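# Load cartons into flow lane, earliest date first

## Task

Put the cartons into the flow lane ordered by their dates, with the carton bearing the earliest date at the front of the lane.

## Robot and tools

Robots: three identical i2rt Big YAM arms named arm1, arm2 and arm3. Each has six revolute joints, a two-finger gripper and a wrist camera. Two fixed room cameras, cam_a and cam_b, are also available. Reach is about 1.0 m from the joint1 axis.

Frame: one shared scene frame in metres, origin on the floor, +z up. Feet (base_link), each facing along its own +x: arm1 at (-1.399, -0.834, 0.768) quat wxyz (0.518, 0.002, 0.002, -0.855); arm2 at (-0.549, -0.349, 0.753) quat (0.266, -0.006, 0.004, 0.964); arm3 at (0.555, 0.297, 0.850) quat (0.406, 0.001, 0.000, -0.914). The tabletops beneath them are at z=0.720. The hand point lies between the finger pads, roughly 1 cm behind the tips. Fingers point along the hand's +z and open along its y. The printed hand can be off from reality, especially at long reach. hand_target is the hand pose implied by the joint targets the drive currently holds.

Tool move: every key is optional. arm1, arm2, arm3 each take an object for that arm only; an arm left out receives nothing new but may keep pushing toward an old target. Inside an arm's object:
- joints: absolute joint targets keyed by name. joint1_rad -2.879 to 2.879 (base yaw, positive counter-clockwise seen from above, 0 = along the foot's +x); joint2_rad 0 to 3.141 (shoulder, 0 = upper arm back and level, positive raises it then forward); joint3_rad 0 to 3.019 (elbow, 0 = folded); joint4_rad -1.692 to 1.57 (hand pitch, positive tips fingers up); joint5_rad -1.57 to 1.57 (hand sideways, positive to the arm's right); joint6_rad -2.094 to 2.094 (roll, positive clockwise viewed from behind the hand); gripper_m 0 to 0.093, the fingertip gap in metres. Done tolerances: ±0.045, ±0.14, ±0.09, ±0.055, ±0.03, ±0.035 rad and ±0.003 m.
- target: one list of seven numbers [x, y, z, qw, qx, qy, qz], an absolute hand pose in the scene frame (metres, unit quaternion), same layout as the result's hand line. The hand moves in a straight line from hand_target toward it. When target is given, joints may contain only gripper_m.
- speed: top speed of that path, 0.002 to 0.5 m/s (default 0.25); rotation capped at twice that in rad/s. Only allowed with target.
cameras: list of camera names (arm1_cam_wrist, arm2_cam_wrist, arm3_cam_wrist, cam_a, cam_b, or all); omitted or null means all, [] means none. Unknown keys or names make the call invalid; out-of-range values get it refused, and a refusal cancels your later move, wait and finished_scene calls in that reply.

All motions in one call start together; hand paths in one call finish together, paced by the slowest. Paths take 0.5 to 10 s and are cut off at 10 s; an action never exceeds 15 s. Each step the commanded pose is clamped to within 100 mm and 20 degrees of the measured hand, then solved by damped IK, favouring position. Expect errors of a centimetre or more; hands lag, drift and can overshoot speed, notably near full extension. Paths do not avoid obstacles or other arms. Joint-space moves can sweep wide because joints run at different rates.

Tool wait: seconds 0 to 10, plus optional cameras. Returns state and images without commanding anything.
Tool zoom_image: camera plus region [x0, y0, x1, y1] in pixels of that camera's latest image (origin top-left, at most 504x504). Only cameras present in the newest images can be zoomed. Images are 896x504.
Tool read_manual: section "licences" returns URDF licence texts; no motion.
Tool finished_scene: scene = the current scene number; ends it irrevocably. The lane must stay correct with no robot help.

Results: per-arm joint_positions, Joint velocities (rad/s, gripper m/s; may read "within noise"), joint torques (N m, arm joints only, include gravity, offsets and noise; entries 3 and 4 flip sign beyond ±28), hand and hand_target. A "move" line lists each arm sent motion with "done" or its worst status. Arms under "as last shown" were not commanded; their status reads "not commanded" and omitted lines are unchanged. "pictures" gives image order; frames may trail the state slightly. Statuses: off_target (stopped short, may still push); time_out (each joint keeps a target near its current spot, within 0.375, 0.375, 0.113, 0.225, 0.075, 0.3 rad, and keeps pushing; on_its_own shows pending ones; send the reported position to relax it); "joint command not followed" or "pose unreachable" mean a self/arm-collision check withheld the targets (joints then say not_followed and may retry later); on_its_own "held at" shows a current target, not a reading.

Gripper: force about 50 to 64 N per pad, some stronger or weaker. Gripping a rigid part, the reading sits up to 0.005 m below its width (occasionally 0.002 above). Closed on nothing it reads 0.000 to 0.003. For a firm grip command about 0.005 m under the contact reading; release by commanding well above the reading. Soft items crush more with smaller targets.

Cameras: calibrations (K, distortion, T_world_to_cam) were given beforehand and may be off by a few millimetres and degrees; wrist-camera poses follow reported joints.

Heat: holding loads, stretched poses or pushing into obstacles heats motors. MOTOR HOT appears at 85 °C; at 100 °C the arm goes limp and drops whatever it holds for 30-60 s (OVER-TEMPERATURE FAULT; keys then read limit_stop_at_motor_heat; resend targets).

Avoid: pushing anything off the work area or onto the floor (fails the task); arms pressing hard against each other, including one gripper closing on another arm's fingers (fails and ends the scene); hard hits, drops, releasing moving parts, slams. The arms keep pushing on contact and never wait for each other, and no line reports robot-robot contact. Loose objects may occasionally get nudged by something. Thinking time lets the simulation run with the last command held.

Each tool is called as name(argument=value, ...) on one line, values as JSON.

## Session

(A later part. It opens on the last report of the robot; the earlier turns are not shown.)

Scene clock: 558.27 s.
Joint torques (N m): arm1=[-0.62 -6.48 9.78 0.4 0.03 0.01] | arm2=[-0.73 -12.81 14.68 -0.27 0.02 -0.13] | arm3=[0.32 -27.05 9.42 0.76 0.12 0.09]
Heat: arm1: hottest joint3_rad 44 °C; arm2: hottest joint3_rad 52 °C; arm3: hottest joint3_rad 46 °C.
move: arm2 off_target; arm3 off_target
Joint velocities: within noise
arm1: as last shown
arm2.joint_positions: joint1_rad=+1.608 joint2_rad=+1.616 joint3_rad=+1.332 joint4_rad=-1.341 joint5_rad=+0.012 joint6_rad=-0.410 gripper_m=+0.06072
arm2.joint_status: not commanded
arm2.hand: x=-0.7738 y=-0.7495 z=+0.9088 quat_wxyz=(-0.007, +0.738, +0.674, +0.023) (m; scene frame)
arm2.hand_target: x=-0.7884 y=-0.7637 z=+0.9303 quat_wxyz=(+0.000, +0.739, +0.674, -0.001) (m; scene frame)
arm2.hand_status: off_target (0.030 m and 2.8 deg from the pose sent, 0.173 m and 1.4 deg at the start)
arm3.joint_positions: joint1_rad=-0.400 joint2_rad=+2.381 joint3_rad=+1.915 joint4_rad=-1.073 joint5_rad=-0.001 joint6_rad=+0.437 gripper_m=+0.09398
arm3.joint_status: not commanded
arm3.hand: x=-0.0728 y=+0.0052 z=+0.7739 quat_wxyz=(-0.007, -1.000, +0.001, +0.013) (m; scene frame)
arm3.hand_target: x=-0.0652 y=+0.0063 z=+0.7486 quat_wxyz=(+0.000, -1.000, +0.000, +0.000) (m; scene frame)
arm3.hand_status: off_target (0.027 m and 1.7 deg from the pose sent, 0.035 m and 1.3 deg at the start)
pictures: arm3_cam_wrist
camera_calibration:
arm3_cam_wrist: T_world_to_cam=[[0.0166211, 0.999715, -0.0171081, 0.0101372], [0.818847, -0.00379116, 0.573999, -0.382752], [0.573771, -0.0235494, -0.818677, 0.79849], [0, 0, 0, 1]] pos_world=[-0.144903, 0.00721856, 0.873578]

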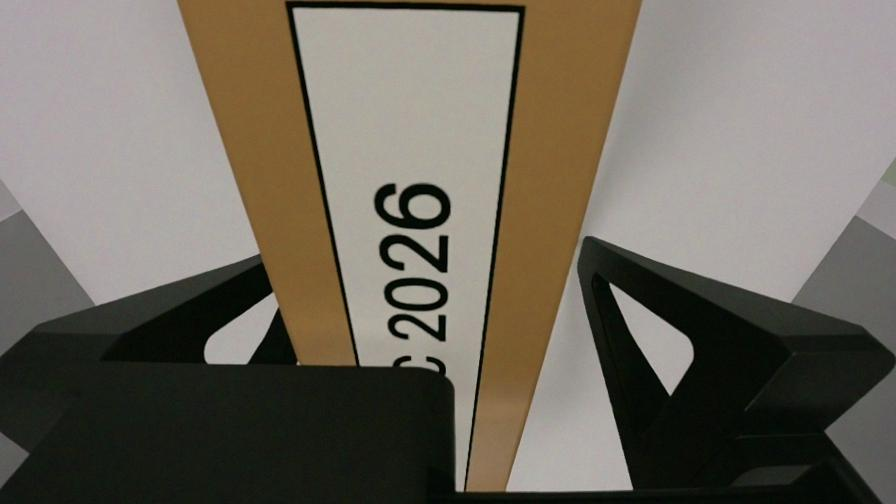

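move(arm3={"joints": {"gripper_m": 0.04}}, cameras=["arm3_cam_wrist"])

move(arm3={"target": [-0.06, 0.006, 0.95, 0, -1, 0, 0], "speed": 0.2}, cameras=["arm3_cam_wrist", "cam_b"])

Scene clock: 566.87 s.
Joint torques (N m): arm1=[-0.56 -6.59 9.78 0.38 0.04 0.01] | arm2=[-0.73 -12.75 14.67 -0.27 0.03 -0.11] | arm3=[0.44 -26.99 9.4 0.77 0.14 0.08]
Heat: arm1: hottest joint3_rad 44 °C; arm2: hottest joint3_rad 55 °C; arm3: hottest joint3_rad 45 °C.
move: arm3 off_target
Joint velocities: within noise
arm1, arm2: as last shown
arm2.hand: x=-0.7738 y=-0.7494 z=+0.9088 quat_wxyz=(-0.007, +0.738, +0.674, +0.023) (m; scene frame)
arm3.joint_positions: joint1_rad=-0.400 joint2_rad=+2.381 joint3_rad=+1.915 joint4_rad=-1.071 joint5_rad=-0.002 joint6_rad=+0.438 gripper_m=+0.05861
arm3.joint_status: gripper_m off_target (ended at +0.05863, target +0.04000)
arm3.hand: x=-0.0729 y=+0.0047 z=+0.7739 quat_wxyz=(-0.008, -1.000, +0.001, +0.014) (m; scene frame)
arm3.hand_target: x=-0.0652 y=+0.0065 z=+0.7486 quat_wxyz=(+0.000, -1.000, +0.000, +0.000) (m; scene frame)
arm3.hand_status: not commanded
pictures: arm3_cam_wrist
camera_calibration:
arm3_cam_wrist: T_world_to_cam=[[0.0169785, 0.999684, -0.0185641, 0.0117631], [0.819471, -0.00327512, 0.573112, -0.381948], [0.57287, -0.0249433, -0.819267, 0.798956], [0, 0, 0, 1]] pos_world=[-0.144902, 0.00691825, 0.873676]

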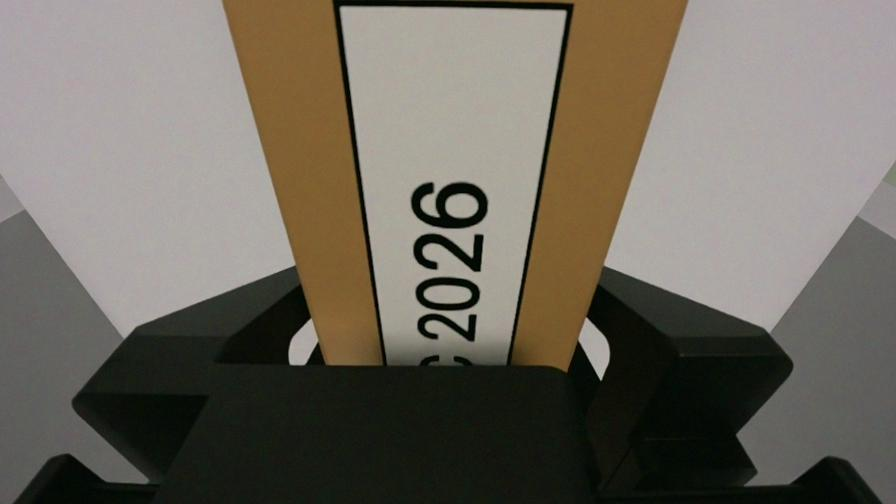

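Scene clock: 568.77 s.
Joint torques (N m): arm1=[-0.56 -6.53 9.78 0.39 0.04 0.01] | arm2=[-0.79 -12.81 14.68 -0.27 0.03 -0.11] | arm3=[0.62 -30.1 16.17 -0.1 0.1 0.12]
Heat: arm1: hottest joint3_rad 44 °C; arm2: hottest joint3_rad 56 °C; arm3: hottest joint3_rad 45 °C.
move: arm3 off_target
Joint velocities: within noise
arm1, arm2: as last shown
arm3.joint_positions: joint1_rad=-0.400 joint2_rad=+2.209 joint3_rad=+2.006 joint4_rad=-1.427 joint5_rad=+0.000 joint6_rad=+0.438 gripper_m=+0.05861
arm3.joint_status: not commanded
arm3.hand: x=-0.0453 y=+0.0180 z=+0.9207 quat_wxyz=(+0.012, -1.000, +0.001, -0.028) (m; scene frame)
arm3.hand_target: x=-0.0585 y=+0.0067 z=+0.9503 quat_wxyz=(+0.000, -1.000, +0.000, +0.000) (m; scene frame)
arm3.hand_status: off_target (0.035 m and 3.5 deg from the pose sent, 0.177 m and 1.8 deg at the start)
pictures: arm3_cam_wrist, cam_b
camera_calibration:
arm3_cam_wrist: T_world_to_cam=[[0.0166652, 0.999592, 0.0231938, -0.0376346], [0.768775, -0.027642, 0.638921, -0.551152], [0.639302, 0.00718308, -0.768922, 0.859786], [0, 0, 0, 1]] pos_world=[-0.125323, 0.0162083, 1.01412]

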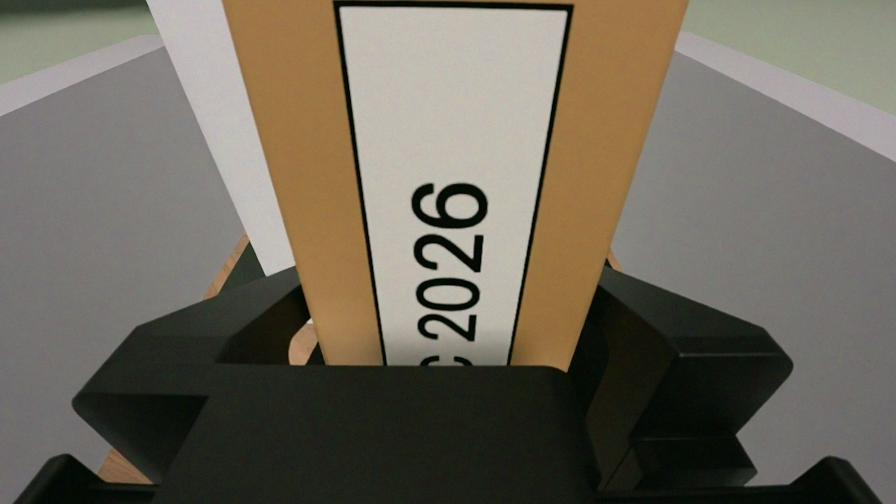

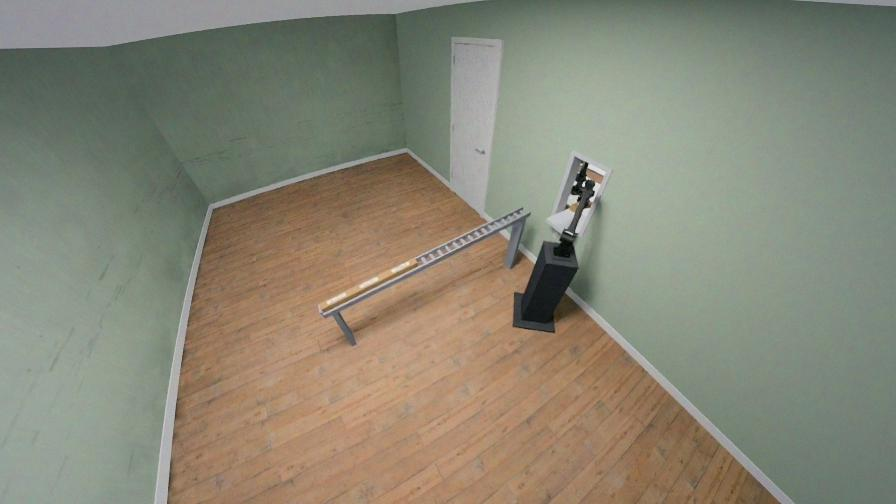

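zoom_image(camera="cam_b", region=[400, 190, 560, 290])

zoom_image(camera="cam_b", region=[310, 240, 470, 340])

Scaled by 3.150 from the camera's 896x504 image, which has a finer 1280x720 frame.

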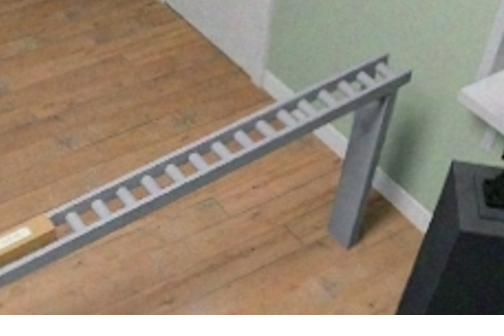

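Scaled by 3.150 from the camera's 896x504 image, which has a finer 1280x720 frame.

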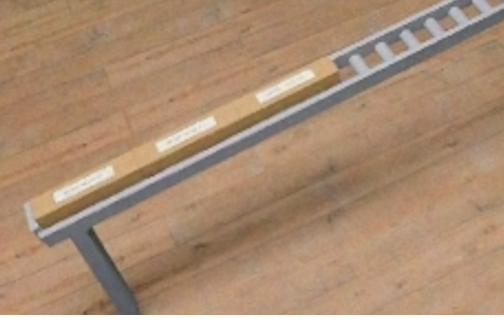

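move(arm3={"target": [0.22, 0.01, 0.97, 0, -1, 0, 0], "speed": 0.25}, arm2={"joints": {"joint1_rad": -1.788, "joint2_rad": 1.4835, "joint3_rad": 1.2706, "joint4_rad": -1.358, "joint5_rad": 0, "joint6_rad": 0.815}}, cameras=["arm3_cam_wrist"])

move(arm3={"target": [0.45, -0.15, 1.0, 0, -1, 0, 0], "speed": 0.25}, cameras=["arm3_cam_wrist", "cam_b"])

Scene clock: 597.03 s.
Joint torques (N m): arm1=[-0.62 -6.59 9.8 0.38 0.04 0.01] | arm2=[-0.32 -12.98 9.35 -0.17 -0.06 0.08] | arm3=[0.62 -19.25 10.28 0.68 0.19 0.16]
Heat: arm1: hottest joint3_rad 44 °C; arm2: hottest joint3_rad 60 °C; arm3: hottest joint3_rad 50 °C.
move: arm2 done; arm3 off_target
Joint velocities: within noise
arm1: as last shown
arm2.joint_positions: joint1_rad=-1.787 joint2_rad=+1.501 joint3_rad=+1.276 joint4_rad=-1.349 joint5_rad=+0.003 joint6_rad=+0.805 gripper_m=+0.06075
arm2.joint_status: all done
arm2.hand: x=-0.2516 y=-0.0309 z=+0.9343 quat_wxyz=(-0.005, +0.005, -1.000, +0.008) (m; scene frame)
arm2.hand_target: x=-0.2551 y=-0.0347 z=+0.9392 quat_wxyz=(-0.005, +0.000, -1.000, +0.006) (m; scene frame)
arm2.hand_status: not commanded
arm3.joint_positions: joint1_rad=-0.130 joint2_rad=+1.584 joint3_rad=+1.174 joint4_rad=-1.193 joint5_rad=-0.002 joint6_rad=+0.703 gripper_m=+0.05861
arm3.joint_status: not commanded
arm3.hand: x=+0.2217 y=+0.0140 z=+0.9596 quat_wxyz=(+0.010, -1.000, -0.001, -0.014) (m; scene frame)
arm3.hand_target: x=+0.2201 y=+0.0100 z=+0.9701 quat_wxyz=(+0.000, -1.000, +0.000, +0.000) (m; scene frame)
arm3.hand_status: off_target (0.011 m and 2.0 deg from the pose sent, 0.270 m and 3.5 deg at the start)
pictures: arm3_cam_wrist
camera_calibration:
arm3_cam_wrist: T_world_to_cam=[[0.0128528, 0.999761, 0.0176767, -0.0329199], [0.786126, -0.021028, 0.617708, -0.764957], [0.617932, 0.00595678, -0.786209, 0.740362], [0, 0, 0, 1]] pos_world=[0.144282, 0.0124163, 1.05518]

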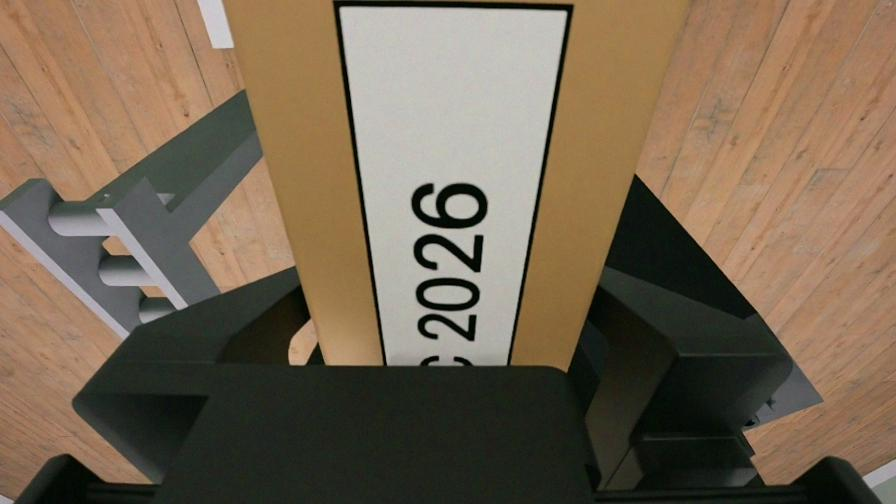

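Scene clock: 599.17 s.
Joint torques (N m): arm1=[-0.62 -6.53 9.78 0.4 0.04 0.01] | arm2=[-0.26 -13.04 9.33 -0.17 -0.06 0.08] | arm3=[0.15 -16.56 15.61 -0.08 0.2 0.14]
Heat: arm1: hottest joint3_rad 44 °C; arm2: hottest joint3_rad 60 °C; arm3: hottest joint3_rad 50 °C.
move: arm3 off_target
Joint velocities: within noise
arm1.joint_positions: joint1_rad=+0.616 joint2_rad=+1.002 joint3_rad=+1.196 joint4_rad=-1.420 joint5_rad=+0.005 joint6_rad=-0.013 gripper_m=+0.09297
arm1.joint_status: not commanded
arm1.hand: x=-1.3557 y=-1.1658 z=+1.0941 quat_wxyz=(-0.126, -0.644, -0.746, +0.112) (m; scene frame)
arm1.hand_target: x=-1.3612 y=-1.1647 z=+1.0961 quat_wxyz=(-0.124, -0.649, -0.742, +0.113) (m; scene frame)
arm1.hand_status: not commanded
arm2: as last shown
arm3.joint_positions: joint1_rad=+0.506 joint2_rad=+1.571 joint3_rad=+1.220 joint4_rad=-1.261 joint5_rad=-0.001 joint6_rad=+1.335 gripper_m=+0.05861
arm3.joint_status: not commanded
arm3.hand: x=+0.4549 y=-0.1295 z=+0.9822 quat_wxyz=(+0.020, -1.000, -0.004, -0.006) (m; scene frame)
arm3.hand_target: x=+0.4503 y=-0.1489 z=+1.0003 quat_wxyz=(+0.000, -1.000, +0.000, +0.000) (m; scene frame)
arm3.hand_status: off_target (0.028 m and 2.5 deg from the pose sent, 0.284 m and 2.0 deg at the start)
pictures: arm3_cam_wrist, cam_b
camera_calibration:
arm3_cam_wrist: T_world_to_cam=[[0.00752656, 0.999259, 0.0377369, 0.0898161], [0.795686, -0.0288418, 0.605023, -0.958143], [0.605663, 0.025473, -0.795313, 0.631904], [0, 0, 0, 1]] pos_world=[0.378983, -0.133481, 1.07887]

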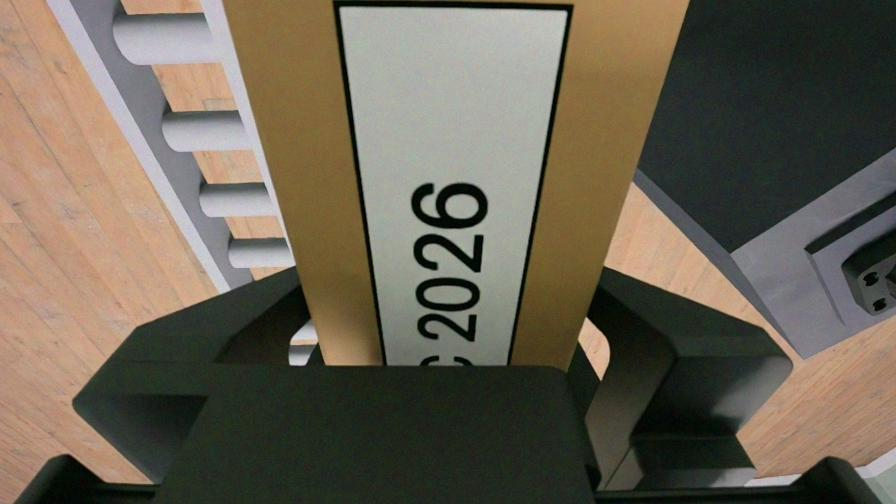

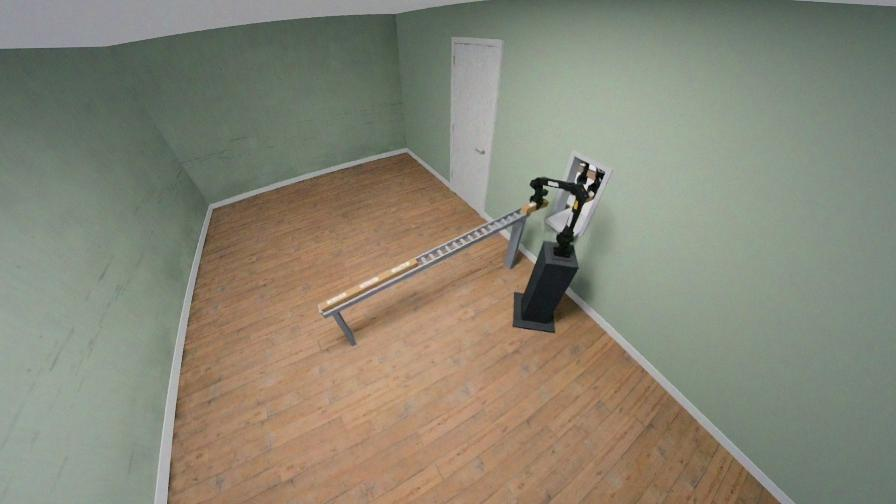

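zoom_image(camera="arm3_cam_wrist", region=[0, 0, 320, 300])

Scaled by 1.575 from the camera's 896x504 image, which has a finer 1280x720 frame.

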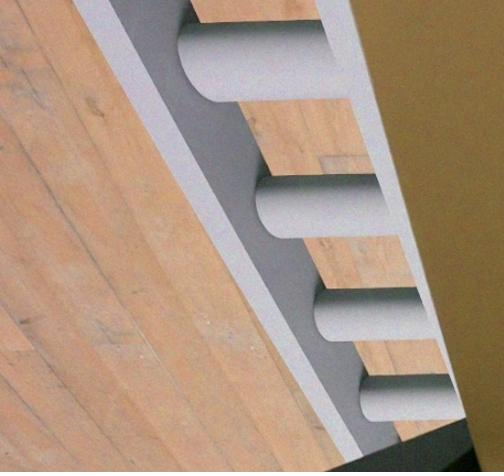

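move(arm3={"target": [0.48, -0.26, 0.87, 0, -1, 0, 0], "speed": 0.2}, cameras=["arm3_cam_wrist"])

zoom_image(camera="arm3_cam_wrist", region=[0, 0, 320, 300])

Scene clock: 653.10 s.
Joint torques (N m): arm1=[-0.56 -6.59 9.77 0.39 0.04 0.01] | arm2=[-0.26 -13.04 9.36 -0.17 -0.06 0.08] | arm3=[0.79 -22.77 13.94 0.39 0.21 0.15]
Heat: arm1: hottest joint3_rad 45 °C; arm2: hottest joint3_rad 53 °C; arm3: hottest joint3_rad 53 °C.
move: arm3 off_target
Joint velocities: within noise
arm1, arm2: as last shown
arm3.joint_positions: joint1_rad=+0.595 joint2_rad=+1.956 joint3_rad=+1.392 joint4_rad=-1.059 joint5_rad=-0.001 joint6_rad=+1.431 gripper_m=+0.05861
arm3.joint_status: not commanded
arm3.hand: x=+0.4793 y=-0.2343 z=+0.8561 quat_wxyz=(+0.026, -1.000, +0.000, -0.005) (m; scene frame)
arm3.hand_target: x=+0.4802 y=-0.2589 z=+0.8707 quat_wxyz=(+0.000, -1.000, +0.000, +0.000) (m; scene frame)
arm3.hand_status: off_target (0.029 m and 3.0 deg from the pose sent, 0.174 m and 2.5 deg at the start)
pictures: arm3_cam_wrist
camera_calibration:
arm3_cam_wrist: T_world_to_cam=[[0.0154202, 0.99867, 0.0492022, 0.185366], [0.797113, -0.0419853, 0.602368, -0.905773], [0.603633, 0.0299311, -0.7967, 0.522762], [0, 0, 0, 1]] pos_world=[0.403589, -0.238795, 0.952973]

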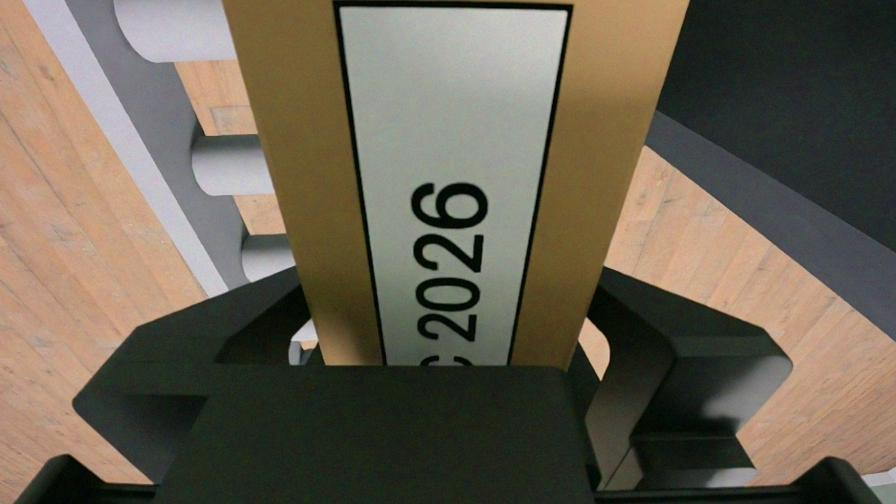

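Scaled by 1.575 from the camera's 896x504 image, which has a finer 1280x720 frame.

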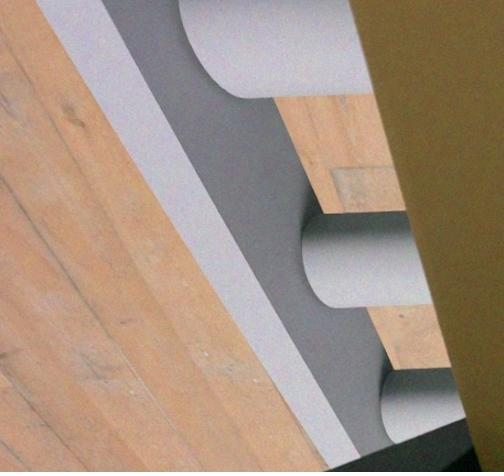

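zoom_image(camera="cam_b", region=[385, 240, 455, 280])

zoom_image(camera="cam_b", region=[310, 285, 380, 325])

This scene's latest camera images include none from cam_b. They are from: arm3_cam_wrist. cam_b's image comes with the result of a call that names it in "cameras".

This scene's latest camera images include none from cam_b. They are from: arm3_cam_wrist. cam_b's image comes with the result of a call that names it in "cameras".

move(arm3={"target": [0.50, -0.39, 0.85, 0, -0.9992, 0, 0.0401], "speed": 0.15}, cameras=["arm3_cam_wrist", "cam_b"])

zoom_image(camera="cam_b", region=[490, 180, 560, 240])

zoom_image(camera="cam_b", region=[310, 285, 380, 325])

Scene clock: 671.93 s.
Joint torques (N m): arm1=[-0.56 -6.53 9.77 0.39 0.04 0] | arm2=[-0.26 -13.04 9.35 -0.16 -0.06 0.08] | arm3=[0.91 -27.93 15.54 -0.05 0.3 0.16]
Heat: arm1: hottest joint3_rad 45 °C; arm2: hottest joint3_rad 52 °C; arm3: hottest joint3_rad 50 °C.
move: arm3 off_target
Joint velocities: within noise
arm1, arm2: as last shown
arm3.joint_positions: joint1_rad=+0.668 joint2_rad=+2.286 joint3_rad=+1.915 joint4_rad=-1.231 joint5_rad=+0.078 joint6_rad=+1.504 gripper_m=+0.05861
arm3.joint_status: not commanded
arm3.hand: x=+0.4961 y=-0.3700 z=+0.8383 quat_wxyz=(+0.018, -0.999, -0.001, +0.037) (m; scene frame)
arm3.hand_target: x=+0.5002 y=-0.3889 z=+0.8503 quat_wxyz=(-0.001, -0.999, +0.000, +0.040) (m; scene frame)
arm3.hand_status: off_target (0.023 m and 2.1 deg from the pose sent, 0.157 m and 6.0 deg at the start)
pictures: arm3_cam_wrist, cam_b
camera_calibration:
arm3_cam_wrist: T_world_to_cam=[[0.0156112, 0.999368, 0.0319454, 0.336191], [0.844934, -0.0302688, 0.534013, -0.876156], [0.534642, 0.0186552, -0.844873, 0.572985], [0, 0, 0, 1]] pos_world=[0.428704, -0.373187, 0.941238]

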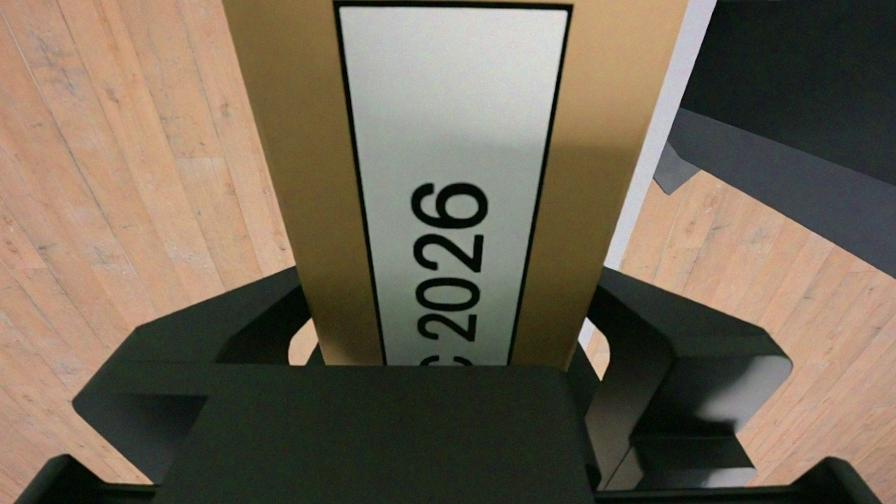

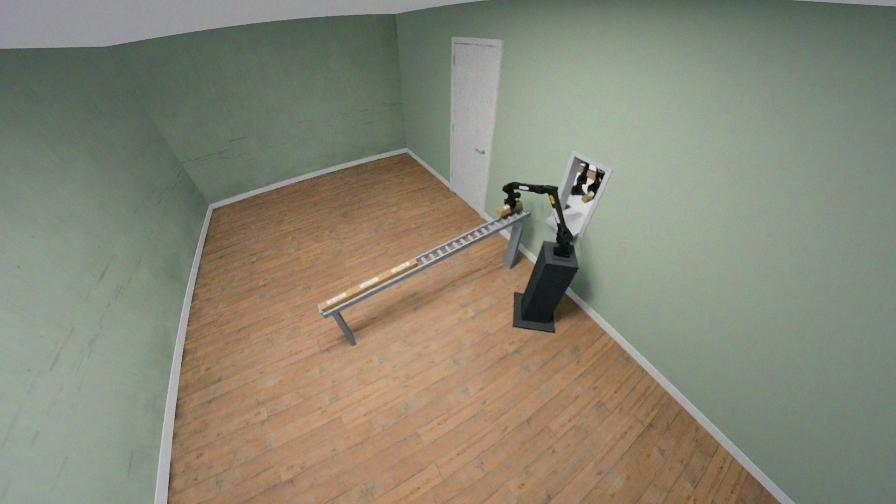

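Scaled by 7.200 from the camera's 896x504 image, which has a finer 1280x720 frame.

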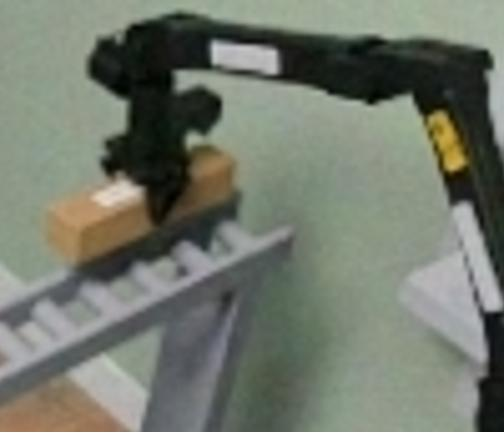

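Scaled by 7.200 from the camera's 896x504 image, which has a finer 1280x720 frame.

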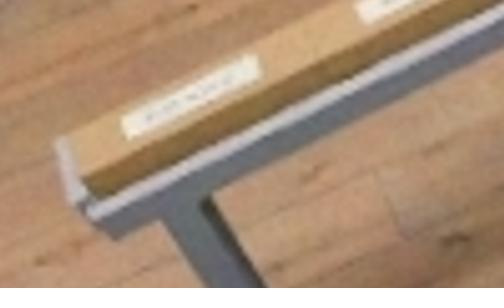

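zoom_image(camera="arm3_cam_wrist", region=[540, 0, 860, 300])

zoom_image(camera="arm3_cam_wrist", region=[180, 240, 400, 400])

Scaled by 1.575 from the camera's 896x504 image, which has a finer 1280x720 frame.

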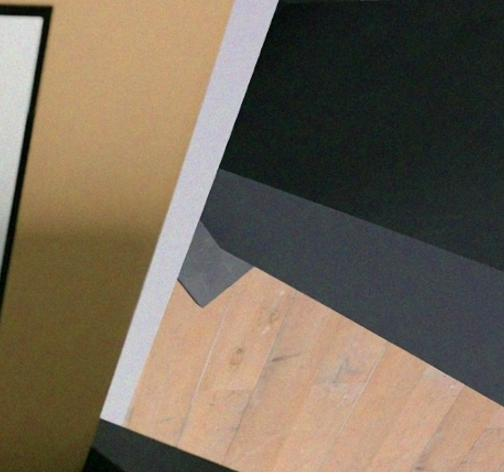

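Scaled by 2.291 from the camera's 896x504 image, which has a finer 1280x720 frame.

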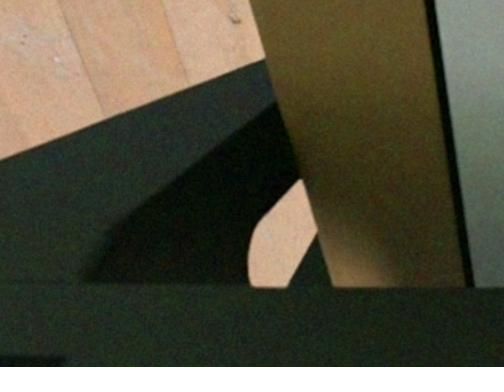

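move(arm3={"target": [0.50, -0.352, 0.845, 0, -0.9992, 0, 0.0401], "speed": 0.1}, cameras=["arm3_cam_wrist", "cam_b"])

zoom_image(camera="cam_b", region=[490, 180, 560, 240])

Scene clock: 711.67 s.
Joint torques (N m): arm1=[-0.62 -6.53 9.77 0.4 0.04 0.01] | arm2=[-0.26 -13.04 9.35 -0.17 -0.05 0.08] | arm3=[0.56 -30.92 10.19 0.51 0.3 0.12]
Heat: arm1: hottest joint3_rad 45 °C; arm2: hottest joint3_rad 51 °C; arm3: hottest joint3_rad 53 °C.
move: arm3 off_target
Joint velocities: within noise
arm1, arm2: as last shown
arm3.joint_positions: joint1_rad=+0.668 joint2_rad=+2.237 joint3_rad=+1.780 joint4_rad=-1.155 joint5_rad=+0.078 joint6_rad=+1.504 gripper_m=+0.05861
arm3.joint_status: not commanded
arm3.hand: x=+0.4980 y=-0.3423 z=+0.8227 quat_wxyz=(+0.023, -0.999, -0.001, +0.037) (m; scene frame)
arm3.hand_target: x=+0.5001 y=-0.3516 z=+0.8448 quat_wxyz=(+0.000, -0.999, +0.000, +0.040) (m; scene frame)
arm3.hand_status: off_target (0.024 m and 2.6 deg from the pose sent, 0.020 m and 2.1 deg at the start)
pictures: arm3_cam_wrist, cam_b
camera_calibration:
arm3_cam_wrist: T_world_to_cam=[[0.0159567, 0.998998, 0.0418212, 0.300565], [0.844595, -0.0358539, 0.534203, -0.870454], [0.535167, 0.0267979, -0.844321, 0.560351], [0, 0, 0, 1]] pos_world=[0.430504, -0.346489, 0.925545]

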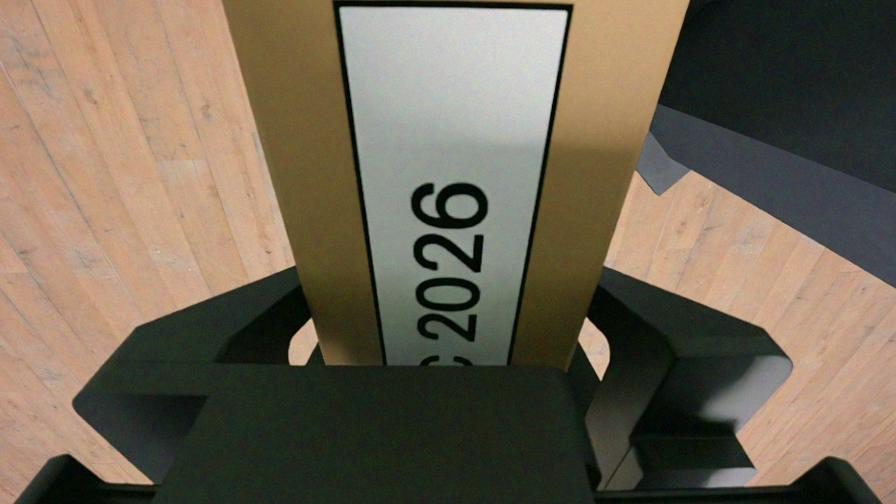

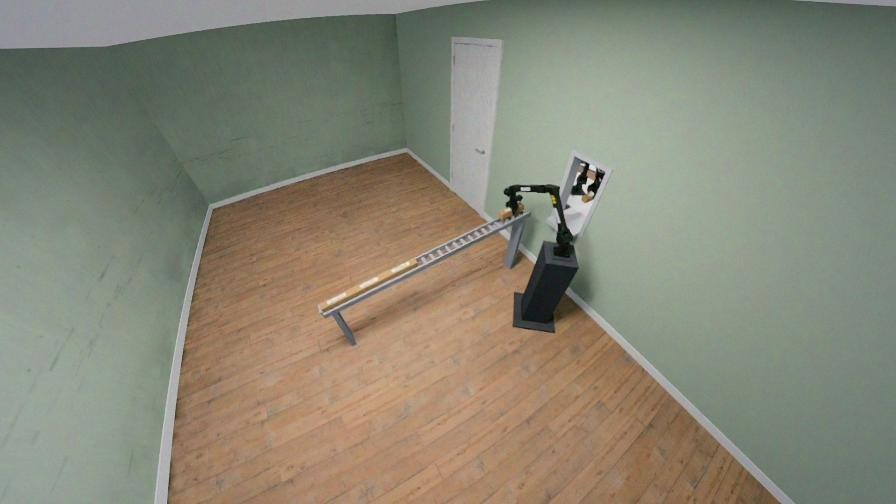

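Scaled by 7.200 from the camera's 896x504 image, which has a finer 1280x720 frame.

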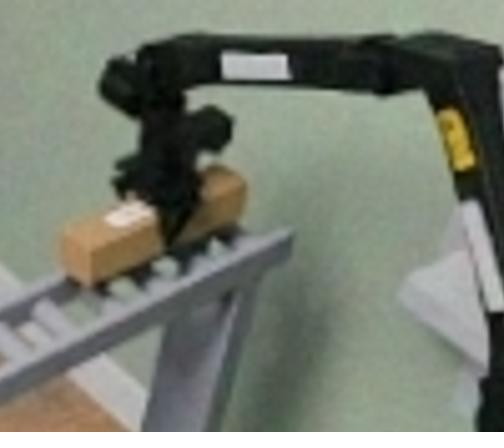

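move(arm3={"target": [0.50, -0.340, 0.825, 0, -0.9992, 0, 0.0401], "speed": 0.05}, cameras=[])

move(arm3={"target": [0.50, -0.340, 0.81, 0, -0.9992, 0, 0.0401], "speed": 0.05}, cameras=["arm3_cam_wrist", "cam_b"])

zoom_image(camera="cam_b", region=[490, 180, 560, 240])

Scene clock: 716.93 s.
Joint torques (N m): arm1=[-0.5 -6.48 9.81 0.39 0.04 0.01] | arm2=[-0.21 -13.1 9.35 -0.17 -0.06 0.08] | arm3=[0.26 -30.86 9.57 0.49 0.3 0.12]
Heat: arm1: hottest joint3_rad 45 °C; arm2: hottest joint3_rad 51 °C; arm3: hottest joint3_rad 52 °C.
move: arm3 off_target
Joint velocities: within noise
arm1, arm2: as last shown
arm3.joint_positions: joint1_rad=+0.668 joint2_rad=+2.236 joint3_rad=+1.714 joint4_rad=-1.092 joint5_rad=+0.079 joint6_rad=+1.504 gripper_m=+0.05861
arm3.joint_status: not commanded
arm3.hand: x=+0.4988 y=-0.3298 z=+0.8012 quat_wxyz=(+0.024, -0.999, -0.001, +0.037) (m; scene frame)
arm3.hand_target: x=+0.5000 y=-0.3396 z=+0.8248 quat_wxyz=(+0.000, -0.999, +0.000, +0.040) (m; scene frame)
arm3.hand_status: off_target (0.026 m and 2.8 deg from the pose sent, 0.004 m and 2.6 deg at the start)
pictures: none
No camera images: "cameras" was empty.

Scene clock: 717.90 s.
Joint torques (N m): arm1=[-0.56 -6.53 9.78 0.39 0.04 0.01] | arm2=[-0.26 -13.04 9.36 -0.17 -0.05 0.08] | arm3=[0.32 -29.22 9.54 0.53 0.3 0.11]
Heat: arm1: hottest joint3_rad 45 °C; arm2: hottest joint3_rad 51 °C; arm3: hottest joint3_rad 52 °C.
move: arm3 off_target
Joint velocities: within noise
arm1, arm2: as last shown
arm3.joint_positions: joint1_rad=+0.668 joint2_rad=+2.236 joint3_rad=+1.707 joint4_rad=-1.065 joint5_rad=+0.079 joint6_rad=+1.504 gripper_m=+0.05861
arm3.joint_status: not commanded
arm3.hand: x=+0.4985 y=-0.3333 z=+0.7986 quat_wxyz=(+0.014, -0.999, +0.000, +0.037) (m; scene frame)
arm3.hand_target: x=+0.5000 y=-0.3398 z=+0.8099 quat_wxyz=(+0.000, -0.999, +0.000, +0.040) (m; scene frame)
arm3.hand_status: off_target (0.013 m and 1.7 deg from the pose sent, 0.013 m and 2.8 deg at the start)
pictures: arm3_cam_wrist, cam_b
camera_calibration:
arm3_cam_wrist: T_world_to_cam=[[0.0160126, 0.999568, 0.0246476, 0.306313], [0.845407, -0.0266971, 0.533454, -0.854567], [0.533882, 0.0122952, -0.84547, 0.536163], [0, 0, 0, 1]] pos_world=[0.431304, -0.335587, 0.901632]

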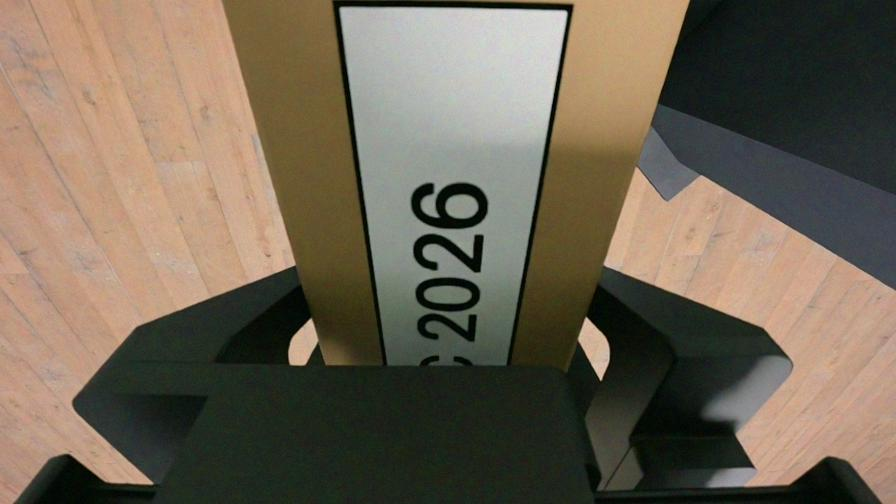

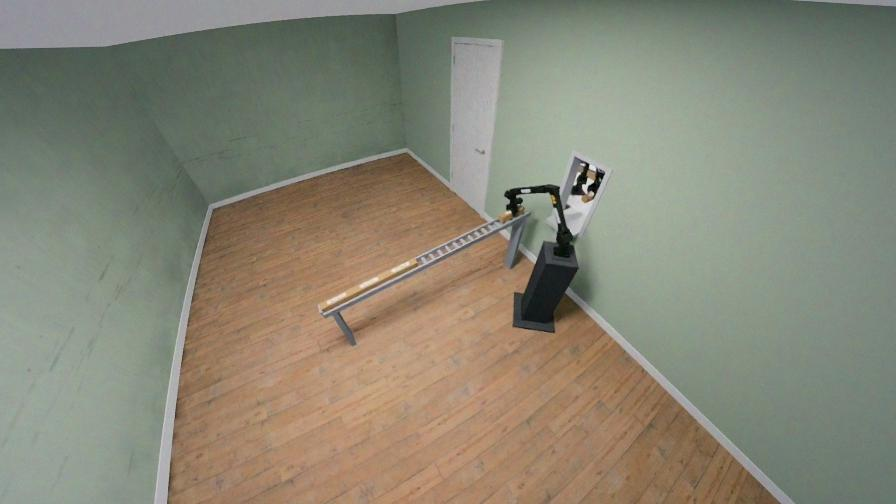

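Scaled by 7.200 from the camera's 896x504 image, which has a finer 1280x720 frame.

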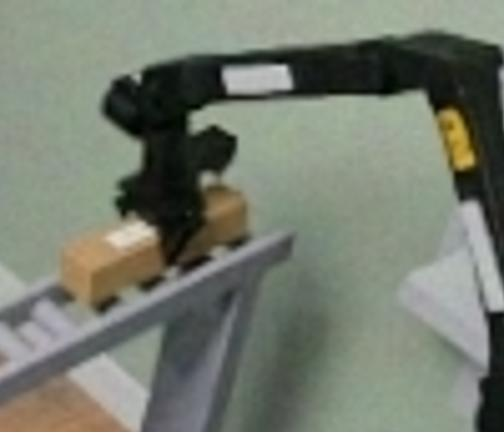

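move(arm3={"target": [0.50, -0.340, 0.80, 0, -0.9992, 0, 0.0401], "speed": 0.05}, cameras=["cam_b"])

zoom_image(camera="cam_b", region=[490, 180, 560, 240])

Scene clock: 722.87 s.
Joint torques (N m): arm1=[-0.56 -6.53 9.78 0.36 0.03 0.01] | arm2=[-0.26 -13.04 9.35 -0.17 -0.06 0.08] | arm3=[0.32 -27.99 9.58 0.55 0.3 0.1]
Heat: arm1: hottest joint3_rad 45 °C; arm2: hottest joint3_rad 51 °C; arm3: hottest joint3_rad 51 °C.
move: arm3 done
Joint velocities: within noise
arm1, arm2: as last shown
arm3.joint_positions: joint1_rad=+0.668 joint2_rad=+2.236 joint3_rad=+1.703 joint4_rad=-1.047 joint5_rad=+0.079 joint6_rad=+1.504 gripper_m=+0.05861
arm3.joint_status: not commanded
arm3.hand: x=+0.4984 y=-0.3357 z=+0.7971 quat_wxyz=(+0.007, -0.999, +0.000, +0.038) (m; scene frame)
arm3.hand_target: x=+0.5000 y=-0.3399 z=+0.8000 quat_wxyz=(+0.000, -0.999, +0.000, +0.040) (m; scene frame)
arm3.hand_status: done (0.005 m and 0.9 deg from the pose sent, 0.007 m and 1.6 deg at the start)
pictures: cam_b

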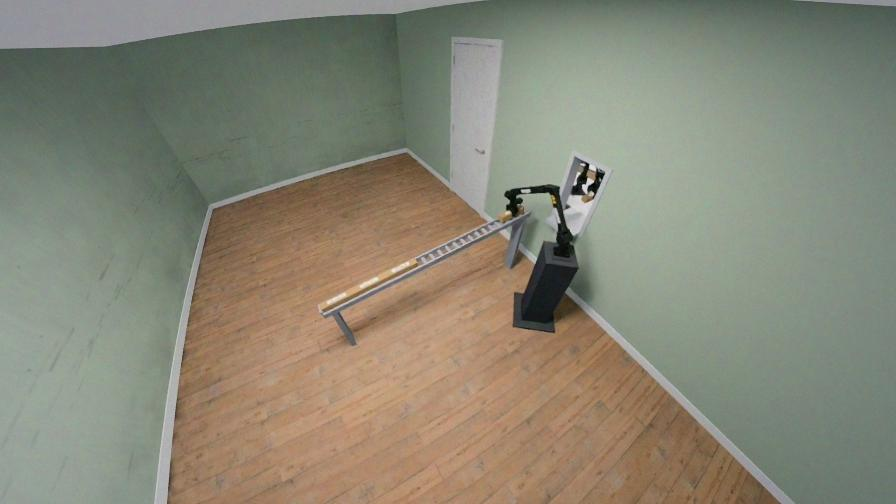

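Scaled by 7.200 from the camera's 896x504 image, which has a finer 1280x720 frame.

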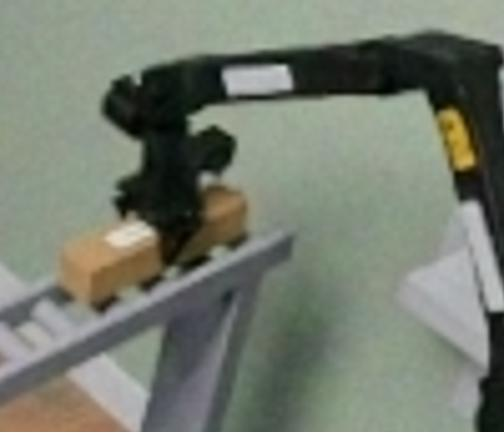

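move(arm3={"joints": {"gripper_m": 0.08}}, cameras=["arm3_cam_wrist", "cam_b"])

wait(seconds=1.5, cameras=["arm3_cam_wrist", "cam_b"])

Scene clock: 725.50 s.
Joint torques (N m): arm1=[-0.62 -6.59 9.8 0.38 0.04 0] | arm2=[-0.26 -13.1 9.35 -0.17 -0.06 0.08] | arm3=[0.32 -27.63 9.57 0.55 0.26 0.09]
Heat: arm1: hottest joint3_rad 45 °C; arm2: hottest joint3_rad 51 °C; arm3: hottest joint3_rad 50 °C.
move: arm3 done
Joint velocities: within noise
arm1: as last shown
arm2.joint_positions: joint1_rad=-1.787 joint2_rad=+1.501 joint3_rad=+1.276 joint4_rad=-1.349 joint5_rad=+0.003 joint6_rad=+0.805 gripper_m=+0.06075
arm2.joint_status: not commanded
arm2.hand: x=-0.2516 y=-0.0309 z=+0.9343 quat_wxyz=(-0.005, +0.005, -1.000, +0.008) (m; scene frame)
arm2.hand_target: x=-0.2551 y=-0.0347 z=+0.9392 quat_wxyz=(-0.005, +0.000, -1.000, +0.006) (m; scene frame)
arm2.hand_status: not commanded
arm3.joint_positions: joint1_rad=+0.668 joint2_rad=+2.235 joint3_rad=+1.703 joint4_rad=-1.047 joint5_rad=+0.079 joint6_rad=+1.504 gripper_m=+0.07985
arm3.joint_status: all done
arm3.hand: x=+0.4982 y=-0.3360 z=+0.7976 quat_wxyz=(+0.007, -0.999, +0.000, +0.038) (m; scene frame)
arm3.hand_target: x=+0.5000 y=-0.3400 z=+0.8001 quat_wxyz=(+0.000, -0.999, +0.000, +0.040) (m; scene frame)
arm3.hand_status: not commanded
pictures: arm3_cam_wrist, cam_b
camera_calibration:
arm3_cam_wrist: T_world_to_cam=[[0.016081, 0.999822, 0.00985378, 0.320915], [0.846356, -0.0188586, 0.532284, -0.850743], [0.532375, -0.000219839, -0.846509, 0.532831], [0, 0, 0, 1]] pos_world=[0.431205, -0.336785, 0.900721]

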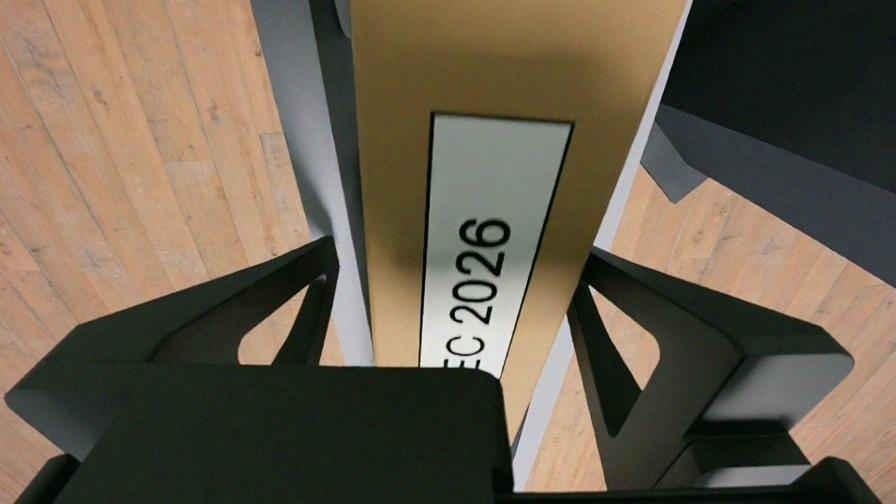

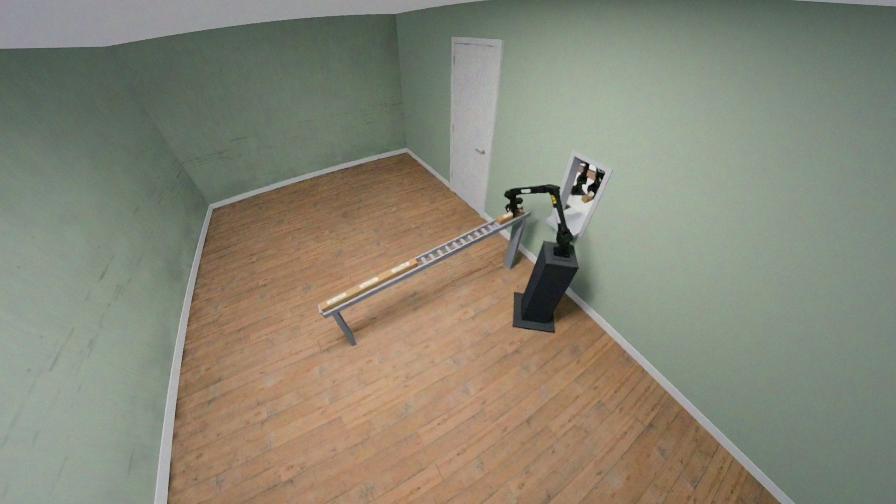

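Scene clock: 727.00 s.
Joint torques (N m): arm1=[-0.5 -6.53 9.8 0.38 0.04 0.01] | arm2=[-0.32 -13.1 9.35 -0.16 -0.06 0.08] | arm3=[0.38 -27.81 9.58 0.55 0.26 0.1]
Heat: arm1: hottest joint3_rad 45 °C; arm2: hottest joint3_rad 51 °C; arm3: hottest joint3_rad 50 °C.
Joint velocities: within noise
arm1.joint_positions: joint1_rad=+0.616 joint2_rad=+1.002 joint3_rad=+1.196 joint4_rad=-1.420 joint5_rad=+0.005 joint6_rad=-0.013 gripper_m=+0.09297
arm1.joint_status: not commanded
arm1.hand: x=-1.3557 y=-1.1658 z=+1.0941 quat_wxyz=(-0.126, -0.644, -0.746, +0.112) (m; scene frame)
arm1.hand_target: x=-1.3612 y=-1.1647 z=+1.0961 quat_wxyz=(-0.124, -0.649, -0.742, +0.113) (m; scene frame)
arm1.hand_status: not commanded
arm2.joint_positions: joint1_rad=-1.787 joint2_rad=+1.501 joint3_rad=+1.276 joint4_rad=-1.349 joint5_rad=+0.003 joint6_rad=+0.805 gripper_m=+0.06075
arm2.joint_status: not commanded
arm2.hand: x=-0.2516 y=-0.0309 z=+0.9343 quat_wxyz=(-0.005, +0.005, -1.000, +0.008) (m; scene frame)
arm2.hand_target: x=-0.2551 y=-0.0347 z=+0.9392 quat_wxyz=(-0.005, +0.000, -1.000, +0.006) (m; scene frame)
arm2.hand_status: not commanded
arm3.joint_positions: joint1_rad=+0.668 joint2_rad=+2.235 joint3_rad=+1.703 joint4_rad=-1.047 joint5_rad=+0.079 joint6_rad=+1.504 gripper_m=+0.07994
arm3.joint_status: all done
arm3.hand: x=+0.4982 y=-0.3360 z=+0.7976 quat_wxyz=(+0.007, -0.999, +0.000, +0.038) (m; scene frame)
arm3.hand_target: x=+0.5000 y=-0.3400 z=+0.8001 quat_wxyz=(+0.000, -0.999, +0.000, +0.040) (m; scene frame)
arm3.hand_status: not commanded
wait: 1.50 s; at rest by 0.27 s
pictures: arm3_cam_wrist, cam_b
camera_calibration:
arm3_cam_wrist: T_world_to_cam=[[0.016081, 0.999822, 0.00985378, 0.320915], [0.846356, -0.0188586, 0.532284, -0.850743], [0.532375, -0.000219839, -0.846509, 0.532831], [0, 0, 0, 1]] pos_world=[0.431205, -0.336785, 0.900721]

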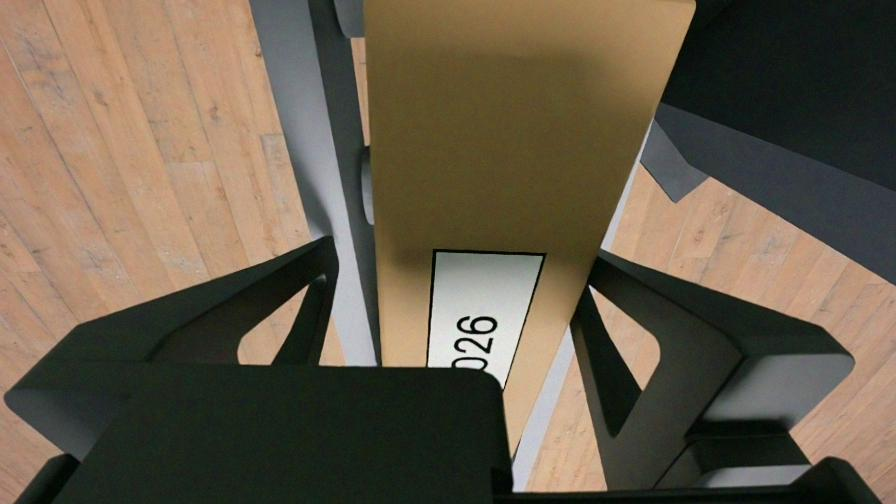

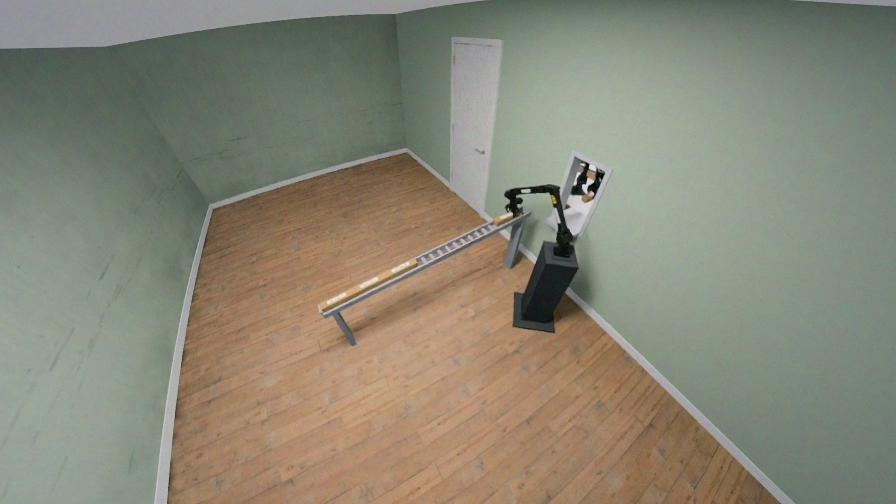

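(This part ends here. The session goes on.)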